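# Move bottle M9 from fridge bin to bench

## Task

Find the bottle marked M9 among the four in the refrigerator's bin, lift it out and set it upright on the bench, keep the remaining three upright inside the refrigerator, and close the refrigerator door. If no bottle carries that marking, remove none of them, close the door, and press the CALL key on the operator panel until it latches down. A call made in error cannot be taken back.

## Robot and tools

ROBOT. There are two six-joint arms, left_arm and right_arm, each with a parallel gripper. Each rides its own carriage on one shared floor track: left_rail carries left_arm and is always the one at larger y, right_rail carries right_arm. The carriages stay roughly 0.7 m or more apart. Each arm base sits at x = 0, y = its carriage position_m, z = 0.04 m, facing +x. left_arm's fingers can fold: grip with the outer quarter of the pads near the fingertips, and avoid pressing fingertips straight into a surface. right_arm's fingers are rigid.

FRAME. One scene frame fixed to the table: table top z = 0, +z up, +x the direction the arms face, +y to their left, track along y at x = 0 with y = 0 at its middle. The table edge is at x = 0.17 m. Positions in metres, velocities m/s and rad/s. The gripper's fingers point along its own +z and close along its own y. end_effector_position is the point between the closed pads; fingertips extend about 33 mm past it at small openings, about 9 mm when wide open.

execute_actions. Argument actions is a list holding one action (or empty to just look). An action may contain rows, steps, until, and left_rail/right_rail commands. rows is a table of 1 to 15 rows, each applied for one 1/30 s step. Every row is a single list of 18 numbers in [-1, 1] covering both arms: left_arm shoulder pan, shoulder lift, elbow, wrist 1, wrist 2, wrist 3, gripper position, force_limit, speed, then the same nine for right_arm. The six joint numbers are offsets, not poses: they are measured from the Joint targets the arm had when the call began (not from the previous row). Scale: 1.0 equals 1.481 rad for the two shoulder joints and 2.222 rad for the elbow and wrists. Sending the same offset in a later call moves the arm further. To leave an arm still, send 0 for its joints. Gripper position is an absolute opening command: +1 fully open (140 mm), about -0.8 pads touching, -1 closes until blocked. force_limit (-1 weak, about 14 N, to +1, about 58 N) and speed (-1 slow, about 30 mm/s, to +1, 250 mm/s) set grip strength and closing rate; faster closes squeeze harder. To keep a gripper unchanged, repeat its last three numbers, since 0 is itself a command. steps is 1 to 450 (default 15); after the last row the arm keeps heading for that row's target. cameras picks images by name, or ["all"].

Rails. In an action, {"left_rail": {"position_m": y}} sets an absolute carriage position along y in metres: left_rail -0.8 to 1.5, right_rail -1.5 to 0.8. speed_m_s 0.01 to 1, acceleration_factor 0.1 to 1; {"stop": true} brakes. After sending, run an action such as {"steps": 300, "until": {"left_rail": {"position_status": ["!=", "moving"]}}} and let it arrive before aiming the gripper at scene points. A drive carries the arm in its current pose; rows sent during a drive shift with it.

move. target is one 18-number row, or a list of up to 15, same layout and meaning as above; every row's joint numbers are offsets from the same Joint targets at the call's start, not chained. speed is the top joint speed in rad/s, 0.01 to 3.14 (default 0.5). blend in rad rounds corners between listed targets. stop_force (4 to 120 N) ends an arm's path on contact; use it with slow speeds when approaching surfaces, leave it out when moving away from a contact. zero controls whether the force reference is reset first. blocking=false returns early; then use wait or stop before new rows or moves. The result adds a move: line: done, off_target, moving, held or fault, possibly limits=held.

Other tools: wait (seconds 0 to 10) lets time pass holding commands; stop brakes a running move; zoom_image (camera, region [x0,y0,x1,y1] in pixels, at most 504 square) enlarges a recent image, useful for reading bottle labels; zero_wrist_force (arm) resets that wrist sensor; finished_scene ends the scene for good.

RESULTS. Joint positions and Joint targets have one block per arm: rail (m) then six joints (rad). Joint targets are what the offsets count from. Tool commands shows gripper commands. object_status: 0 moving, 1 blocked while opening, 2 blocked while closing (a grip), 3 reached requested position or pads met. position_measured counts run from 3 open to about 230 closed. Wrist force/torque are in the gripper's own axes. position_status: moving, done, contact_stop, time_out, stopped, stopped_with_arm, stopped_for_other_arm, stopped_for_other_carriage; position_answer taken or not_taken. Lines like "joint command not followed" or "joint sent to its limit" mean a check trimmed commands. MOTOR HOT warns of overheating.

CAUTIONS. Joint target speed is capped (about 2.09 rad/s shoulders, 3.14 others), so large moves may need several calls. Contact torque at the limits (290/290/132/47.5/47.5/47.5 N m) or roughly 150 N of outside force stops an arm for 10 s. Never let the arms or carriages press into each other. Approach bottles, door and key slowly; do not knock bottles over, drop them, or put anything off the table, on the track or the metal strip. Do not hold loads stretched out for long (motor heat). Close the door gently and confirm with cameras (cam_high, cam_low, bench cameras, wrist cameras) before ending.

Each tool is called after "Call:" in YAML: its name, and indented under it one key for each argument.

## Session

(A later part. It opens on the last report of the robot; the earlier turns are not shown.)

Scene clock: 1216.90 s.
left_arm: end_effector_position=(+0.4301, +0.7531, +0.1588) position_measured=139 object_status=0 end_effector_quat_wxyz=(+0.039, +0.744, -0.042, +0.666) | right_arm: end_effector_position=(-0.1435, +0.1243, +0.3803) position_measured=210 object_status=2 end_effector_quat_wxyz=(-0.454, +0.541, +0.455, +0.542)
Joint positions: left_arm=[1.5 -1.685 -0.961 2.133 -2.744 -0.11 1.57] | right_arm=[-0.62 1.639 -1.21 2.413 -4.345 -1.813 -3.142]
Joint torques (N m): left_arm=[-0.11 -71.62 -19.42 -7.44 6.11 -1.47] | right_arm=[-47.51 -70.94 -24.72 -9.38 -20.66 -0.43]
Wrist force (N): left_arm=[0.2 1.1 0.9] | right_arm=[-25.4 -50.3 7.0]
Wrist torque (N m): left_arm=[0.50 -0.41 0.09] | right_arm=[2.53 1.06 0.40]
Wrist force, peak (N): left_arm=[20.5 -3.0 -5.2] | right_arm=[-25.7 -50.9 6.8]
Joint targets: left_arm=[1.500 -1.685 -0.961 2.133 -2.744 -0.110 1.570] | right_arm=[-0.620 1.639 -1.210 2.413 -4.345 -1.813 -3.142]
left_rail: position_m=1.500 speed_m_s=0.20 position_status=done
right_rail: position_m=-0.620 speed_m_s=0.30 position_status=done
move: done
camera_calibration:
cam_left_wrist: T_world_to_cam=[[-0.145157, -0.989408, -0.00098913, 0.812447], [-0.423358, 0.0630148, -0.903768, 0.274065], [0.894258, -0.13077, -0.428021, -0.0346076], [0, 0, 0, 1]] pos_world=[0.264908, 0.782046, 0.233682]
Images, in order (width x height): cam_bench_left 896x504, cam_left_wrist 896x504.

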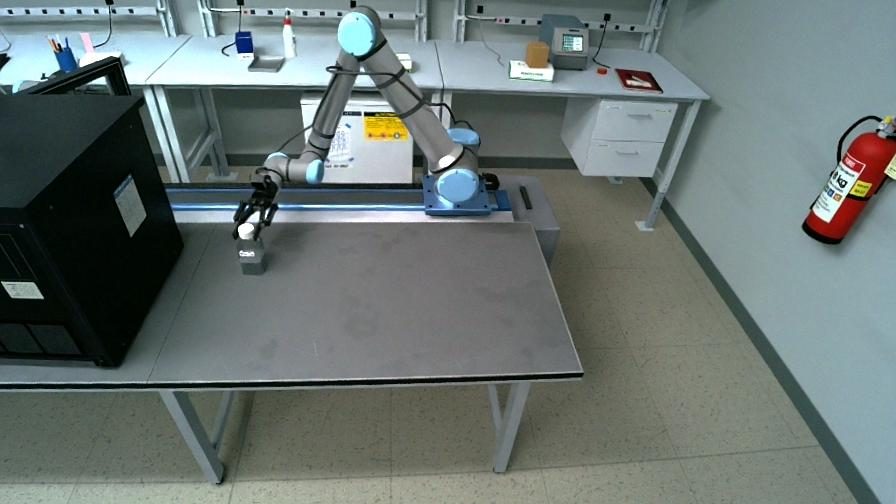

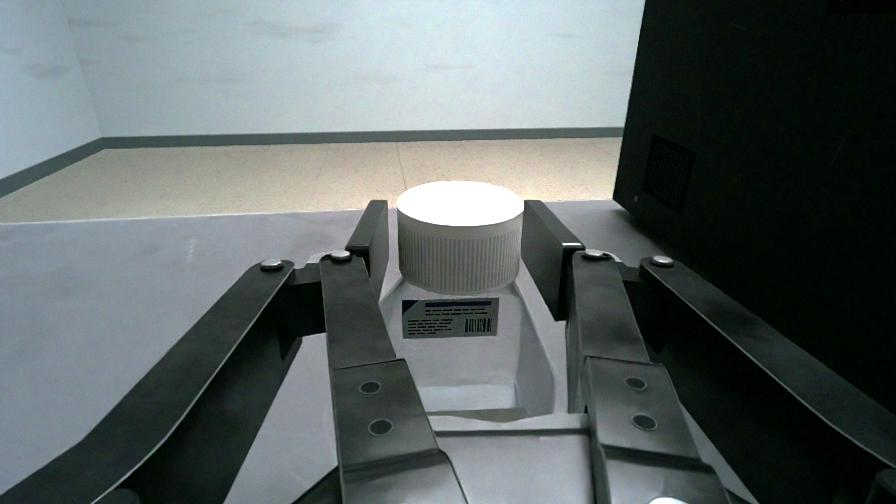

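Call:
move:
  target: [0,0,0,0,0,0,0.1,-1,-1,0,0,0,0,0,0,-1,0,-1]

Call:
move:
  target: [-0.1814,-0.082,0.1022,-0.047,0,0,0.1,-1,-1,0,0,0,0,0,0,-1,0,-1]
  speed: 0.1
  cameras: ["cam_left_wrist","cam_bench_left","cam_right_wrist"]

Scene clock: 1227.80 s.
left_arm: end_effector_position=(+0.4301, +0.7531, +0.1589) position_measured=117 object_status=0 end_effector_quat_wxyz=(+0.039, +0.744, -0.042, +0.666) | right_arm: end_effector_position=(-0.1435, +0.1243, +0.3803) position_measured=210 object_status=2 end_effector_quat_wxyz=(-0.454, +0.541, +0.455, +0.542)
Joint positions: left_arm=[1.5 -1.685 -0.961 2.133 -2.744 -0.11 1.57] | right_arm=[-0.62 1.639 -1.21 2.413 -4.345 -1.813 -3.142]
Joint torques (N m): left_arm=[2.59 -77.49 -35 -7.4 6.77 -1.24] | right_arm=[-46.99 -72.45 -24.55 -9.19 -20.35 -0.55]
Wrist force (N): left_arm=[0.4 0.9 0.8] | right_arm=[-25.7 -50.5 7.0]
Wrist torque (N m): left_arm=[0.46 -0.46 0.09] | right_arm=[2.49 1.12 0.40]
Wrist force, peak (N): left_arm=[0.6 1.3 1.2] | right_arm=[-25.9 -51.0 7.1]
Joint targets: left_arm=[1.500 -1.685 -0.961 2.133 -2.744 -0.110 1.570] | right_arm=[-0.620 1.639 -1.210 2.413 -4.345 -1.813 -3.142]
left_rail: position_m=1.500 speed_m_s=0.20 position_status=done
right_rail: position_m=-0.620 speed_m_s=0.30 position_status=done
move: done

Scene clock: 1230.97 s.
left_arm: end_effector_position=(+0.2615, +0.7771, +0.1771) position_measured=117 object_status=3 end_effector_quat_wxyz=(+0.127, +0.731, -0.142, +0.655) | right_arm: end_effector_position=(-0.1435, +0.1243, +0.3803) position_measured=210 object_status=2 end_effector_quat_wxyz=(-0.454, +0.541, +0.455, +0.542)
Joint positions: left_arm=[1.5 -1.954 -1.082 2.36 -2.848 -0.11 1.57] | right_arm=[-0.62 1.639 -1.21 2.413 -4.345 -1.813 -3.142]
Joint torques (N m): left_arm=[-12.12 -68.84 -8.03 -8.46 6.83 -1.27] | right_arm=[-46.26 -72.39 -23.57 -9.19 -20.51 -0.4]
Wrist force (N): left_arm=[-0.3 0.9 0.2] | right_arm=[-25.4 -50.9 7.1]
Wrist torque (N m): left_arm=[0.42 -0.31 0.17] | right_arm=[2.44 1.02 0.40]
Wrist force, peak (N): left_arm=[0.5 1.6 1.7] | right_arm=[-25.9 -50.9 6.8]
Joint targets: left_arm=[1.500 -1.954 -1.082 2.360 -2.848 -0.110 1.570] | right_arm=[-0.620 1.639 -1.210 2.413 -4.345 -1.813 -3.142]
left_rail: position_m=1.500 speed_m_s=0.20 position_status=done
right_rail: position_m=-0.620 speed_m_s=0.30 position_status=done
move: done
camera_calibration:
cam_left_wrist: T_world_to_cam=[[-0.402341, -0.915488, -0.00204276, 0.821857], [-0.391015, 0.173861, -0.903814, 0.123133], [0.827786, -0.362842, -0.427921, 0.324856], [0, 0, 0, 1]] pos_world=[0.109903, 0.848863, 0.25198]
cam_right_wrist: T_world_to_cam=[[0.981476, -0.191479, 0.00642838, 0.166691], [-0.0701815, -0.39055, -0.917903, 0.372649], [0.17827, 0.900448, -0.396754, 0.249949], [0, 0, 0, 1]] pos_world=[-0.182009, -0.0476101, 0.440152]
Images, in order (width x height): cam_bench_left 896x504, cam_left_wrist 896x504, cam_right_wrist 896x504.

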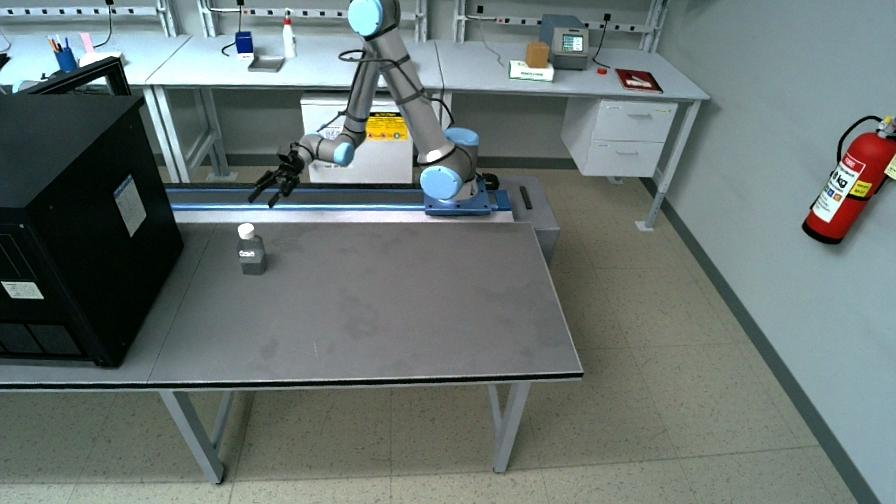

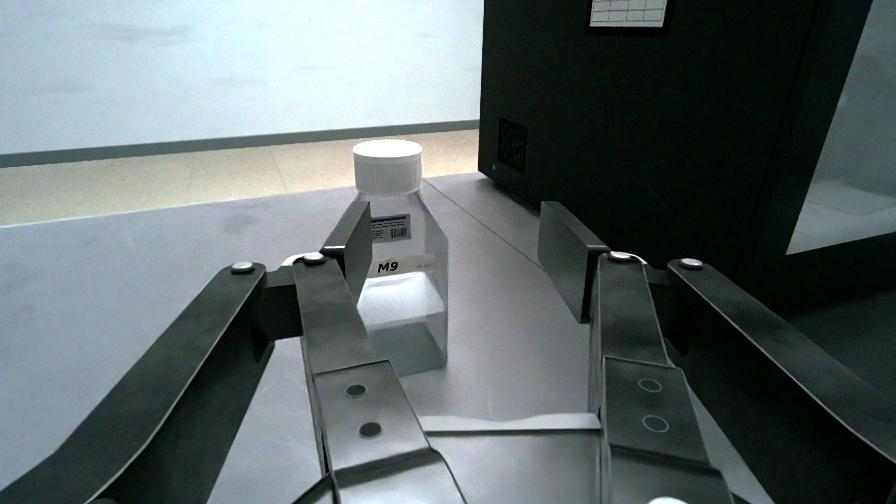

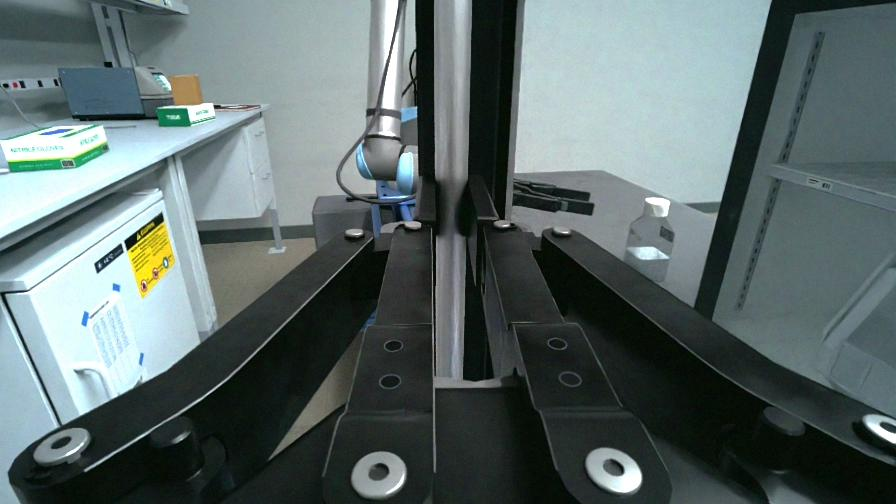

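Call:
move:
  target:
    - [0,0,0,0,0,0,0.1,-1,-1,-0.0108,0.0682,-0.0927,0.0473,-0.0518,0,-1,0,-1]
    - [0,0,0,0,0,0,0.1,-1,-1,-0.0446,0.1303,-0.1778,0.0914,-0.0887,0,-1,0,-1]
    - [0,0,0,0,0,0,0.1,-1,-1,-0.0945,0.181,-0.2466,0.1265,-0.1103,0,-1,0,-1]
    - [0,0,0,0,0,0,0.1,-1,-1,-0.128,0.212,-0.2889,0.1478,-0.127,0,-1,0,-1]
  speed: 0.1
  blend: [0.01,0.01,0.01,0]
  stop_force: 110
  cameras: ["cam_right_wrist","cam_left_wrist"]

Scene clock: 1252.90 s.
left_arm: end_effector_position=(+0.2613, +0.7772, +0.1771) position_measured=117 object_status=3 end_effector_quat_wxyz=(+0.127, +0.731, -0.142, +0.655) | right_arm: end_effector_position=(+0.1229, +0.4167, +0.3799) position_measured=210 object_status=2 end_effector_quat_wxyz=(-0.315, +0.633, +0.316, +0.633)
Joint positions: left_arm=[1.5 -1.954 -1.082 2.36 -2.848 -0.11 1.57] | right_arm=[-0.62 1.449 -0.896 1.771 -4.016 -2.095 -3.142]
Joint torques (N m): left_arm=[-13.39 -68.35 -7.52 -8.14 6.49 -1.2] | right_arm=[-15.15 -70.49 -37.76 3.09 -1.48 0.03]
Wrist force (N): left_arm=[-0.2 1.4 0.5] | right_arm=[-0.3 9.0 -2.5]
Wrist torque (N m): left_arm=[0.52 -0.31 0.17] | right_arm=[1.31 1.53 0.57]
Wrist force, peak (N): left_arm=[-0.9 1.5 0.5] | right_arm=[-15.5 -104.3 20.3]
Joint targets: left_arm=[1.500 -1.954 -1.082 2.360 -2.848 -0.110 1.570] | right_arm=[-0.620 1.449 -0.896 1.771 -4.016 -2.095 -3.142]
left_rail: position_m=1.500 speed_m_s=0.20 position_status=done
right_rail: position_m=-0.620 speed_m_s=0.30 position_status=done
move: done
camera_calibration:
cam_left_wrist: T_world_to_cam=[[-0.402653, -0.915351, -0.00202614, 0.821823], [-0.390951, 0.173976, -0.90382, 0.122973], [0.827664, -0.363133, -0.427909, 0.325232], [0, 0, 0, 1]] pos_world=[0.109803, 0.848964, 0.25198]
cam_right_wrist: T_world_to_cam=[[0.787253, -0.616592, 0.0067945, 0.162096], [-0.23998, -0.316514, -0.91773, 0.495066], [0.568016, 0.720856, -0.397147, -0.0339493], [0, 0, 0, 1]] pos_world=[0.0104792, 0.281115, 0.439753]
Images, in order (width x height): cam_left_wrist 896x504, cam_right_wrist 896x504.

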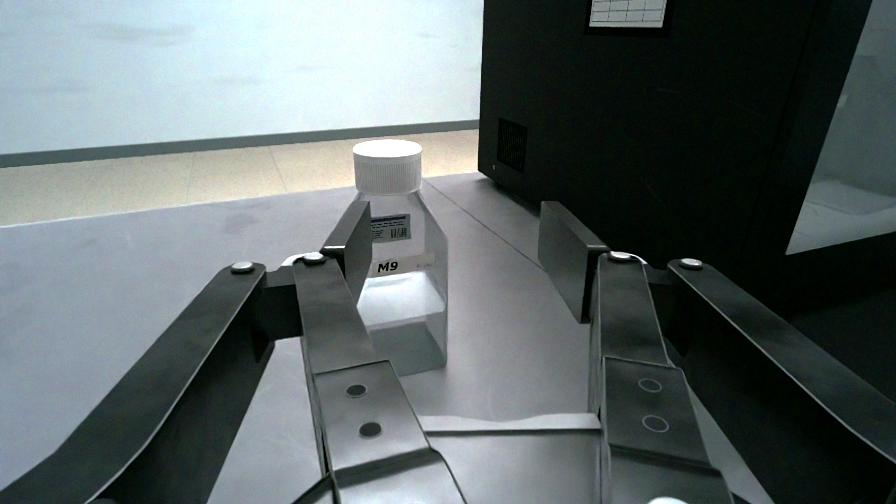

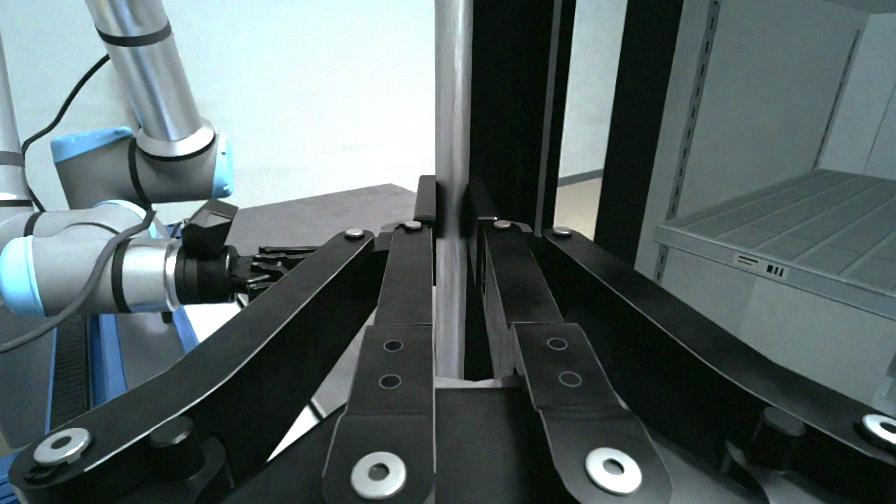

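Call:
move:
  target:
    - [0,0,0,0,0,0,0.1,-1,-1,-0.0286,0.021,-0.0293,0.0151,-0.0122,0,-1,0,-1]
    - [0,0,0,0,0,0,0.1,-1,-1,-0.0583,0.0399,-0.054,0.0277,-0.0239,0,-1,0,-1]
  speed: 0.04
  blend: [0.005,0]
  stop_force: 60

Call:
move:
  target: [0,0,0,0,0,0,0.1,-1,-1,0,0,0,0,0,0,-0.337,0,-1]
  cameras: ["cam_right_wrist"]

Scene clock: 1263.27 s.
left_arm: end_effector_position=(+0.2613, +0.7772, +0.1771) position_measured=117 object_status=3 end_effector_quat_wxyz=(+0.127, +0.731, -0.142, +0.655) | right_arm: end_effector_position=(+0.2361, +0.4423, +0.3794) position_measured=210 object_status=2 end_effector_quat_wxyz=(-0.270, +0.653, +0.271, +0.653)
Joint positions: left_arm=[1.5 -1.954 -1.082 2.36 -2.848 -0.11 1.57] | right_arm=[-0.62 1.363 -0.837 1.651 -3.955 -2.148 -3.142]
Joint torques (N m): left_arm=[-15.11 -66.12 -7.75 -8.17 6.28 -1.06] | right_arm=[-10.43 -62.46 -29.51 6.95 -0.22 -0.56]
Wrist force (N): left_arm=[-0.5 1.3 0.6] | right_arm=[12.5 6.1 1.6]
Wrist torque (N m): left_arm=[0.50 -0.25 0.17] | right_arm=[-0.29 2.06 0.46]
Wrist force, peak (N): left_arm=[-0.7 1.5 0.6] | right_arm=[-14.0 6.3 -7.0]
Joint targets: left_arm=[1.500 -1.954 -1.082 2.360 -2.848 -0.110 1.570] | right_arm=[-0.620 1.363 -0.837 1.651 -3.955 -2.148 -3.142]
left_rail: position_m=1.500 speed_m_s=0.20 position_status=done
right_rail: position_m=-0.620 speed_m_s=0.30 position_status=done
move: done

Scene clock: 1264.37 s.
left_arm: end_effector_position=(+0.2613, +0.7772, +0.1771) position_measured=117 object_status=3 end_effector_quat_wxyz=(+0.127, +0.731, -0.142, +0.655) | right_arm: end_effector_position=(+0.2361, +0.4423, +0.3793) position_measured=171 object_status=0 end_effector_quat_wxyz=(-0.270, +0.653, +0.271, +0.653)
Joint positions: left_arm=[1.5 -1.954 -1.082 2.36 -2.848 -0.11 1.57] | right_arm=[-0.62 1.363 -0.837 1.651 -3.955 -2.148 -3.142]
Joint torques (N m): left_arm=[-13.91 -66.64 -6.13 -8.1 6.41 -1.03] | right_arm=[-8.19 -110.16 -27.89 -6.94 0.2 -0.34]
Wrist force (N): left_arm=[-0.6 1.5 0.4] | right_arm=[-6.9 1.1 -1.4]
Wrist torque (N m): left_arm=[0.55 -0.23 0.16] | right_arm=[0.37 1.43 0.42]
Wrist force, peak (N): left_arm=[-0.6 1.5 0.4] | right_arm=[12.5 5.7 1.4]
Joint targets: left_arm=[1.500 -1.954 -1.082 2.360 -2.848 -0.110 1.570] | right_arm=[-0.620 1.363 -0.837 1.651 -3.955 -2.148 -3.142]
left_rail: position_m=1.500 speed_m_s=0.20 position_status=done
right_rail: position_m=-0.620 speed_m_s=0.30 position_status=done
move: done
camera_calibration:
cam_right_wrist: T_world_to_cam=[[0.693906, -0.720029, 0.00723761, 0.156377], [-0.281719, -0.280721, -0.917513, 0.52383], [0.662668, 0.634629, -0.397639, -0.100935], [0, 0, 0, 1]] pos_world=[0.105948, 0.323702, 0.439354]
Images, in order (width x height): cam_right_wrist 896x504.

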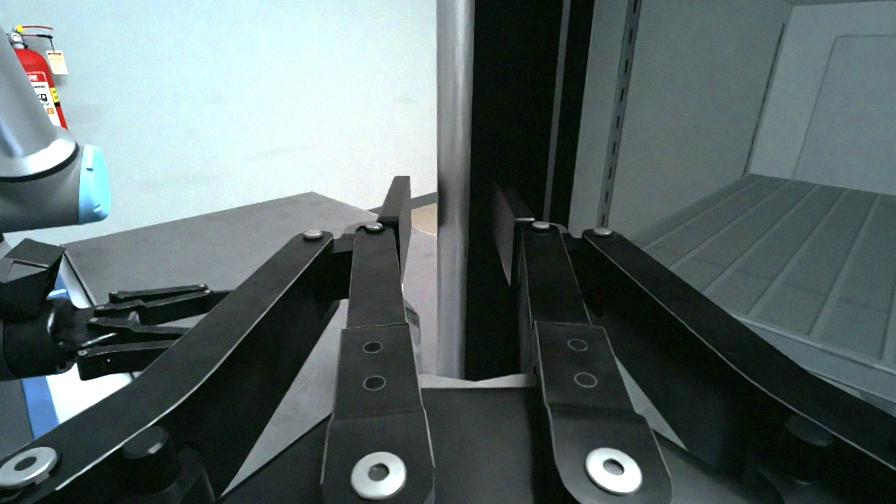

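Call:
move:
  target: [0,0,0,0,0,0,0.1,-1,-1,0.0493,-0.0377,0.0515,-0.0263,-0.0329,0,-0.337,0,-1]
  speed: 0.1

Call:
execute_actions:
  actions:
    - {"right_rail":{"position_m":-1.0,"speed_m_s":0.3,"acceleration_factor":0.3},"steps":300,"until":{"right_rail":{"position_status":["!=","moving"]}}}
  cameras: ["cam_right_wrist","cam_left_wrist","cam_bench_left"]

Scene clock: 1270.17 s.
left_arm: end_effector_position=(+0.2613, +0.7772, +0.1771) position_measured=117 object_status=3 end_effector_quat_wxyz=(+0.127, +0.731, -0.142, +0.655) | right_arm: end_effector_position=(+0.1695, +0.3894, +0.3793) position_measured=171 object_status=3 end_effector_quat_wxyz=(-0.270, +0.653, +0.271, +0.653)
Joint positions: left_arm=[1.5 -1.954 -1.082 2.36 -2.848 -0.11 1.57] | right_arm=[-0.62 1.436 -0.893 1.765 -4.013 -2.221 -3.142]
Joint torques (N m): left_arm=[-13.7 -64.74 -7.04 -8.03 6.4 -1] | right_arm=[17.06 -103.84 -21.64 -6.48 -2.99 0]
Wrist force (N): left_arm=[-0.6 1.4 0.6] | right_arm=[-7.4 1.1 -1.8]
Wrist torque (N m): left_arm=[0.53 -0.23 0.17] | right_arm=[0.37 1.55 0.41]
Wrist force, peak (N): left_arm=[-0.2 1.4 1.0] | right_arm=[-7.5 1.5 -2.4]
Joint targets: left_arm=[1.500 -1.954 -1.082 2.360 -2.848 -0.110 1.570] | right_arm=[-0.620 1.436 -0.893 1.766 -4.013 -2.221 -3.142]
left_rail: position_m=1.500 speed_m_s=0.20 position_status=done
right_rail: position_m=-0.620 speed_m_s=0.30 position_status=done
move: done

Scene clock: 1272.73 s.
left_arm: end_effector_position=(+0.2613, +0.7772, +0.1771) position_measured=117 object_status=3 end_effector_quat_wxyz=(+0.127, +0.731, -0.142, +0.655) | right_arm: end_effector_position=(+0.1693, +0.0092, +0.3793) position_measured=171 object_status=3 end_effector_quat_wxyz=(-0.270, +0.653, +0.271, +0.653)
Joint positions: left_arm=[1.5 -1.954 -1.082 2.36 -2.848 -0.11 1.57] | right_arm=[-1 1.436 -0.893 1.766 -4.013 -2.221 -3.142]
Joint torques (N m): left_arm=[-12.94 -64.86 -7.95 -8.05 6.58 -1.12] | right_arm=[8.76 -92.85 -34.05 -5.67 -1.38 0.03]
Wrist force (N): left_arm=[-0.2 1.1 0.6] | right_arm=[-7.5 0.9 -1.4]
Wrist torque (N m): left_arm=[0.48 -0.33 0.16] | right_arm=[0.34 1.57 0.41]
Wrist force, peak (N): left_arm=[-0.7 1.5 0.5] | right_arm=[-7.6 1.6 -2.4]
Joint targets: left_arm=[1.500 -1.954 -1.082 2.360 -2.848 -0.110 1.570] | right_arm=[-1.000 1.436 -0.893 1.766 -4.013 -2.221 -3.142]
Tool commands: left_gripper/position=+0.1 left_gripper/force_limit=-1.0 left_gripper/speed=-1.0 right_gripper/position=-0.337 right_gripper/force_limit=+0.0 right_gripper/speed=-1.0
left_rail: position_m=1.500 speed_m_s=0.20 position_status=done
right_rail: position_m=-1.000 speed_m_s=0.30 position_status=done
camera_calibration:
cam_left_wrist: T_world_to_cam=[[-0.402653, -0.915351, -0.00202614, 0.821823], [-0.390951, 0.173976, -0.90382, 0.122973], [0.827664, -0.363133, -0.427909, 0.325232], [0, 0, 0, 1]] pos_world=[0.109803, 0.848964, 0.25198]
cam_right_wrist: T_world_to_cam=[[0.693832, -0.720099, 0.00735911, -0.109172], [-0.281669, -0.280772, -0.917513, 0.383331], [0.662766, 0.634527, -0.397638, 0.218134], [0, 0, 0, 1]] pos_world=[0.0391476, -0.109398, 0.439253]
Images, in order (width x height): cam_bench_left 896x504, cam_left_wrist 896x504, cam_right_wrist 896x504.

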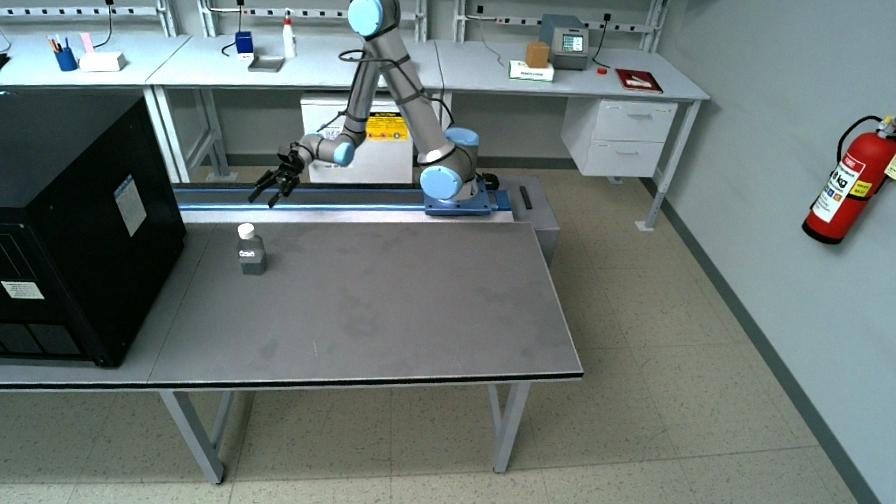

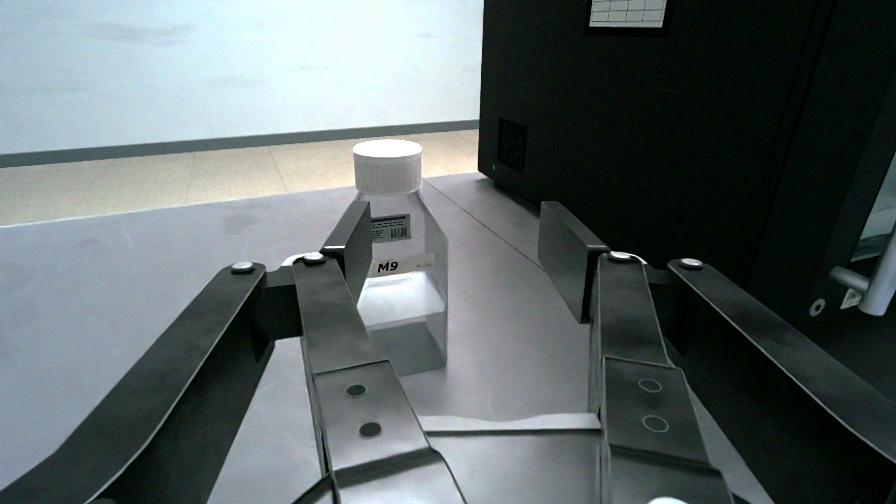

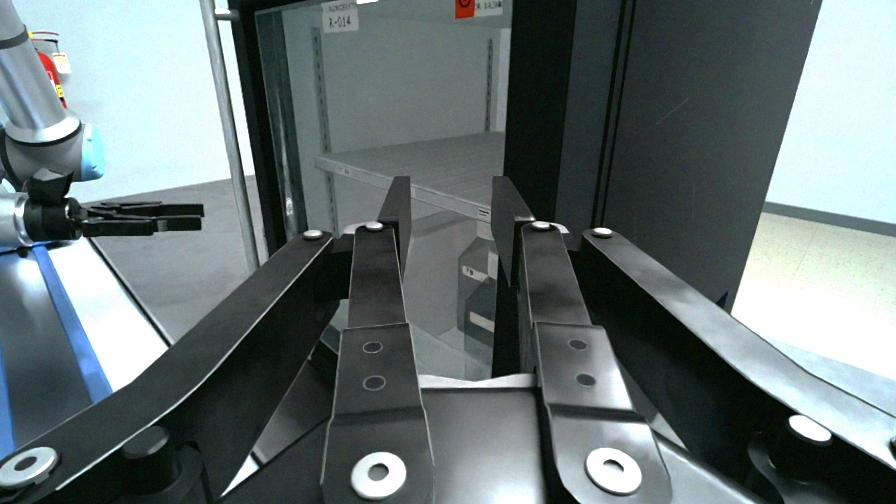

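Call:
finished_scene:

The scene is finished: the task was done.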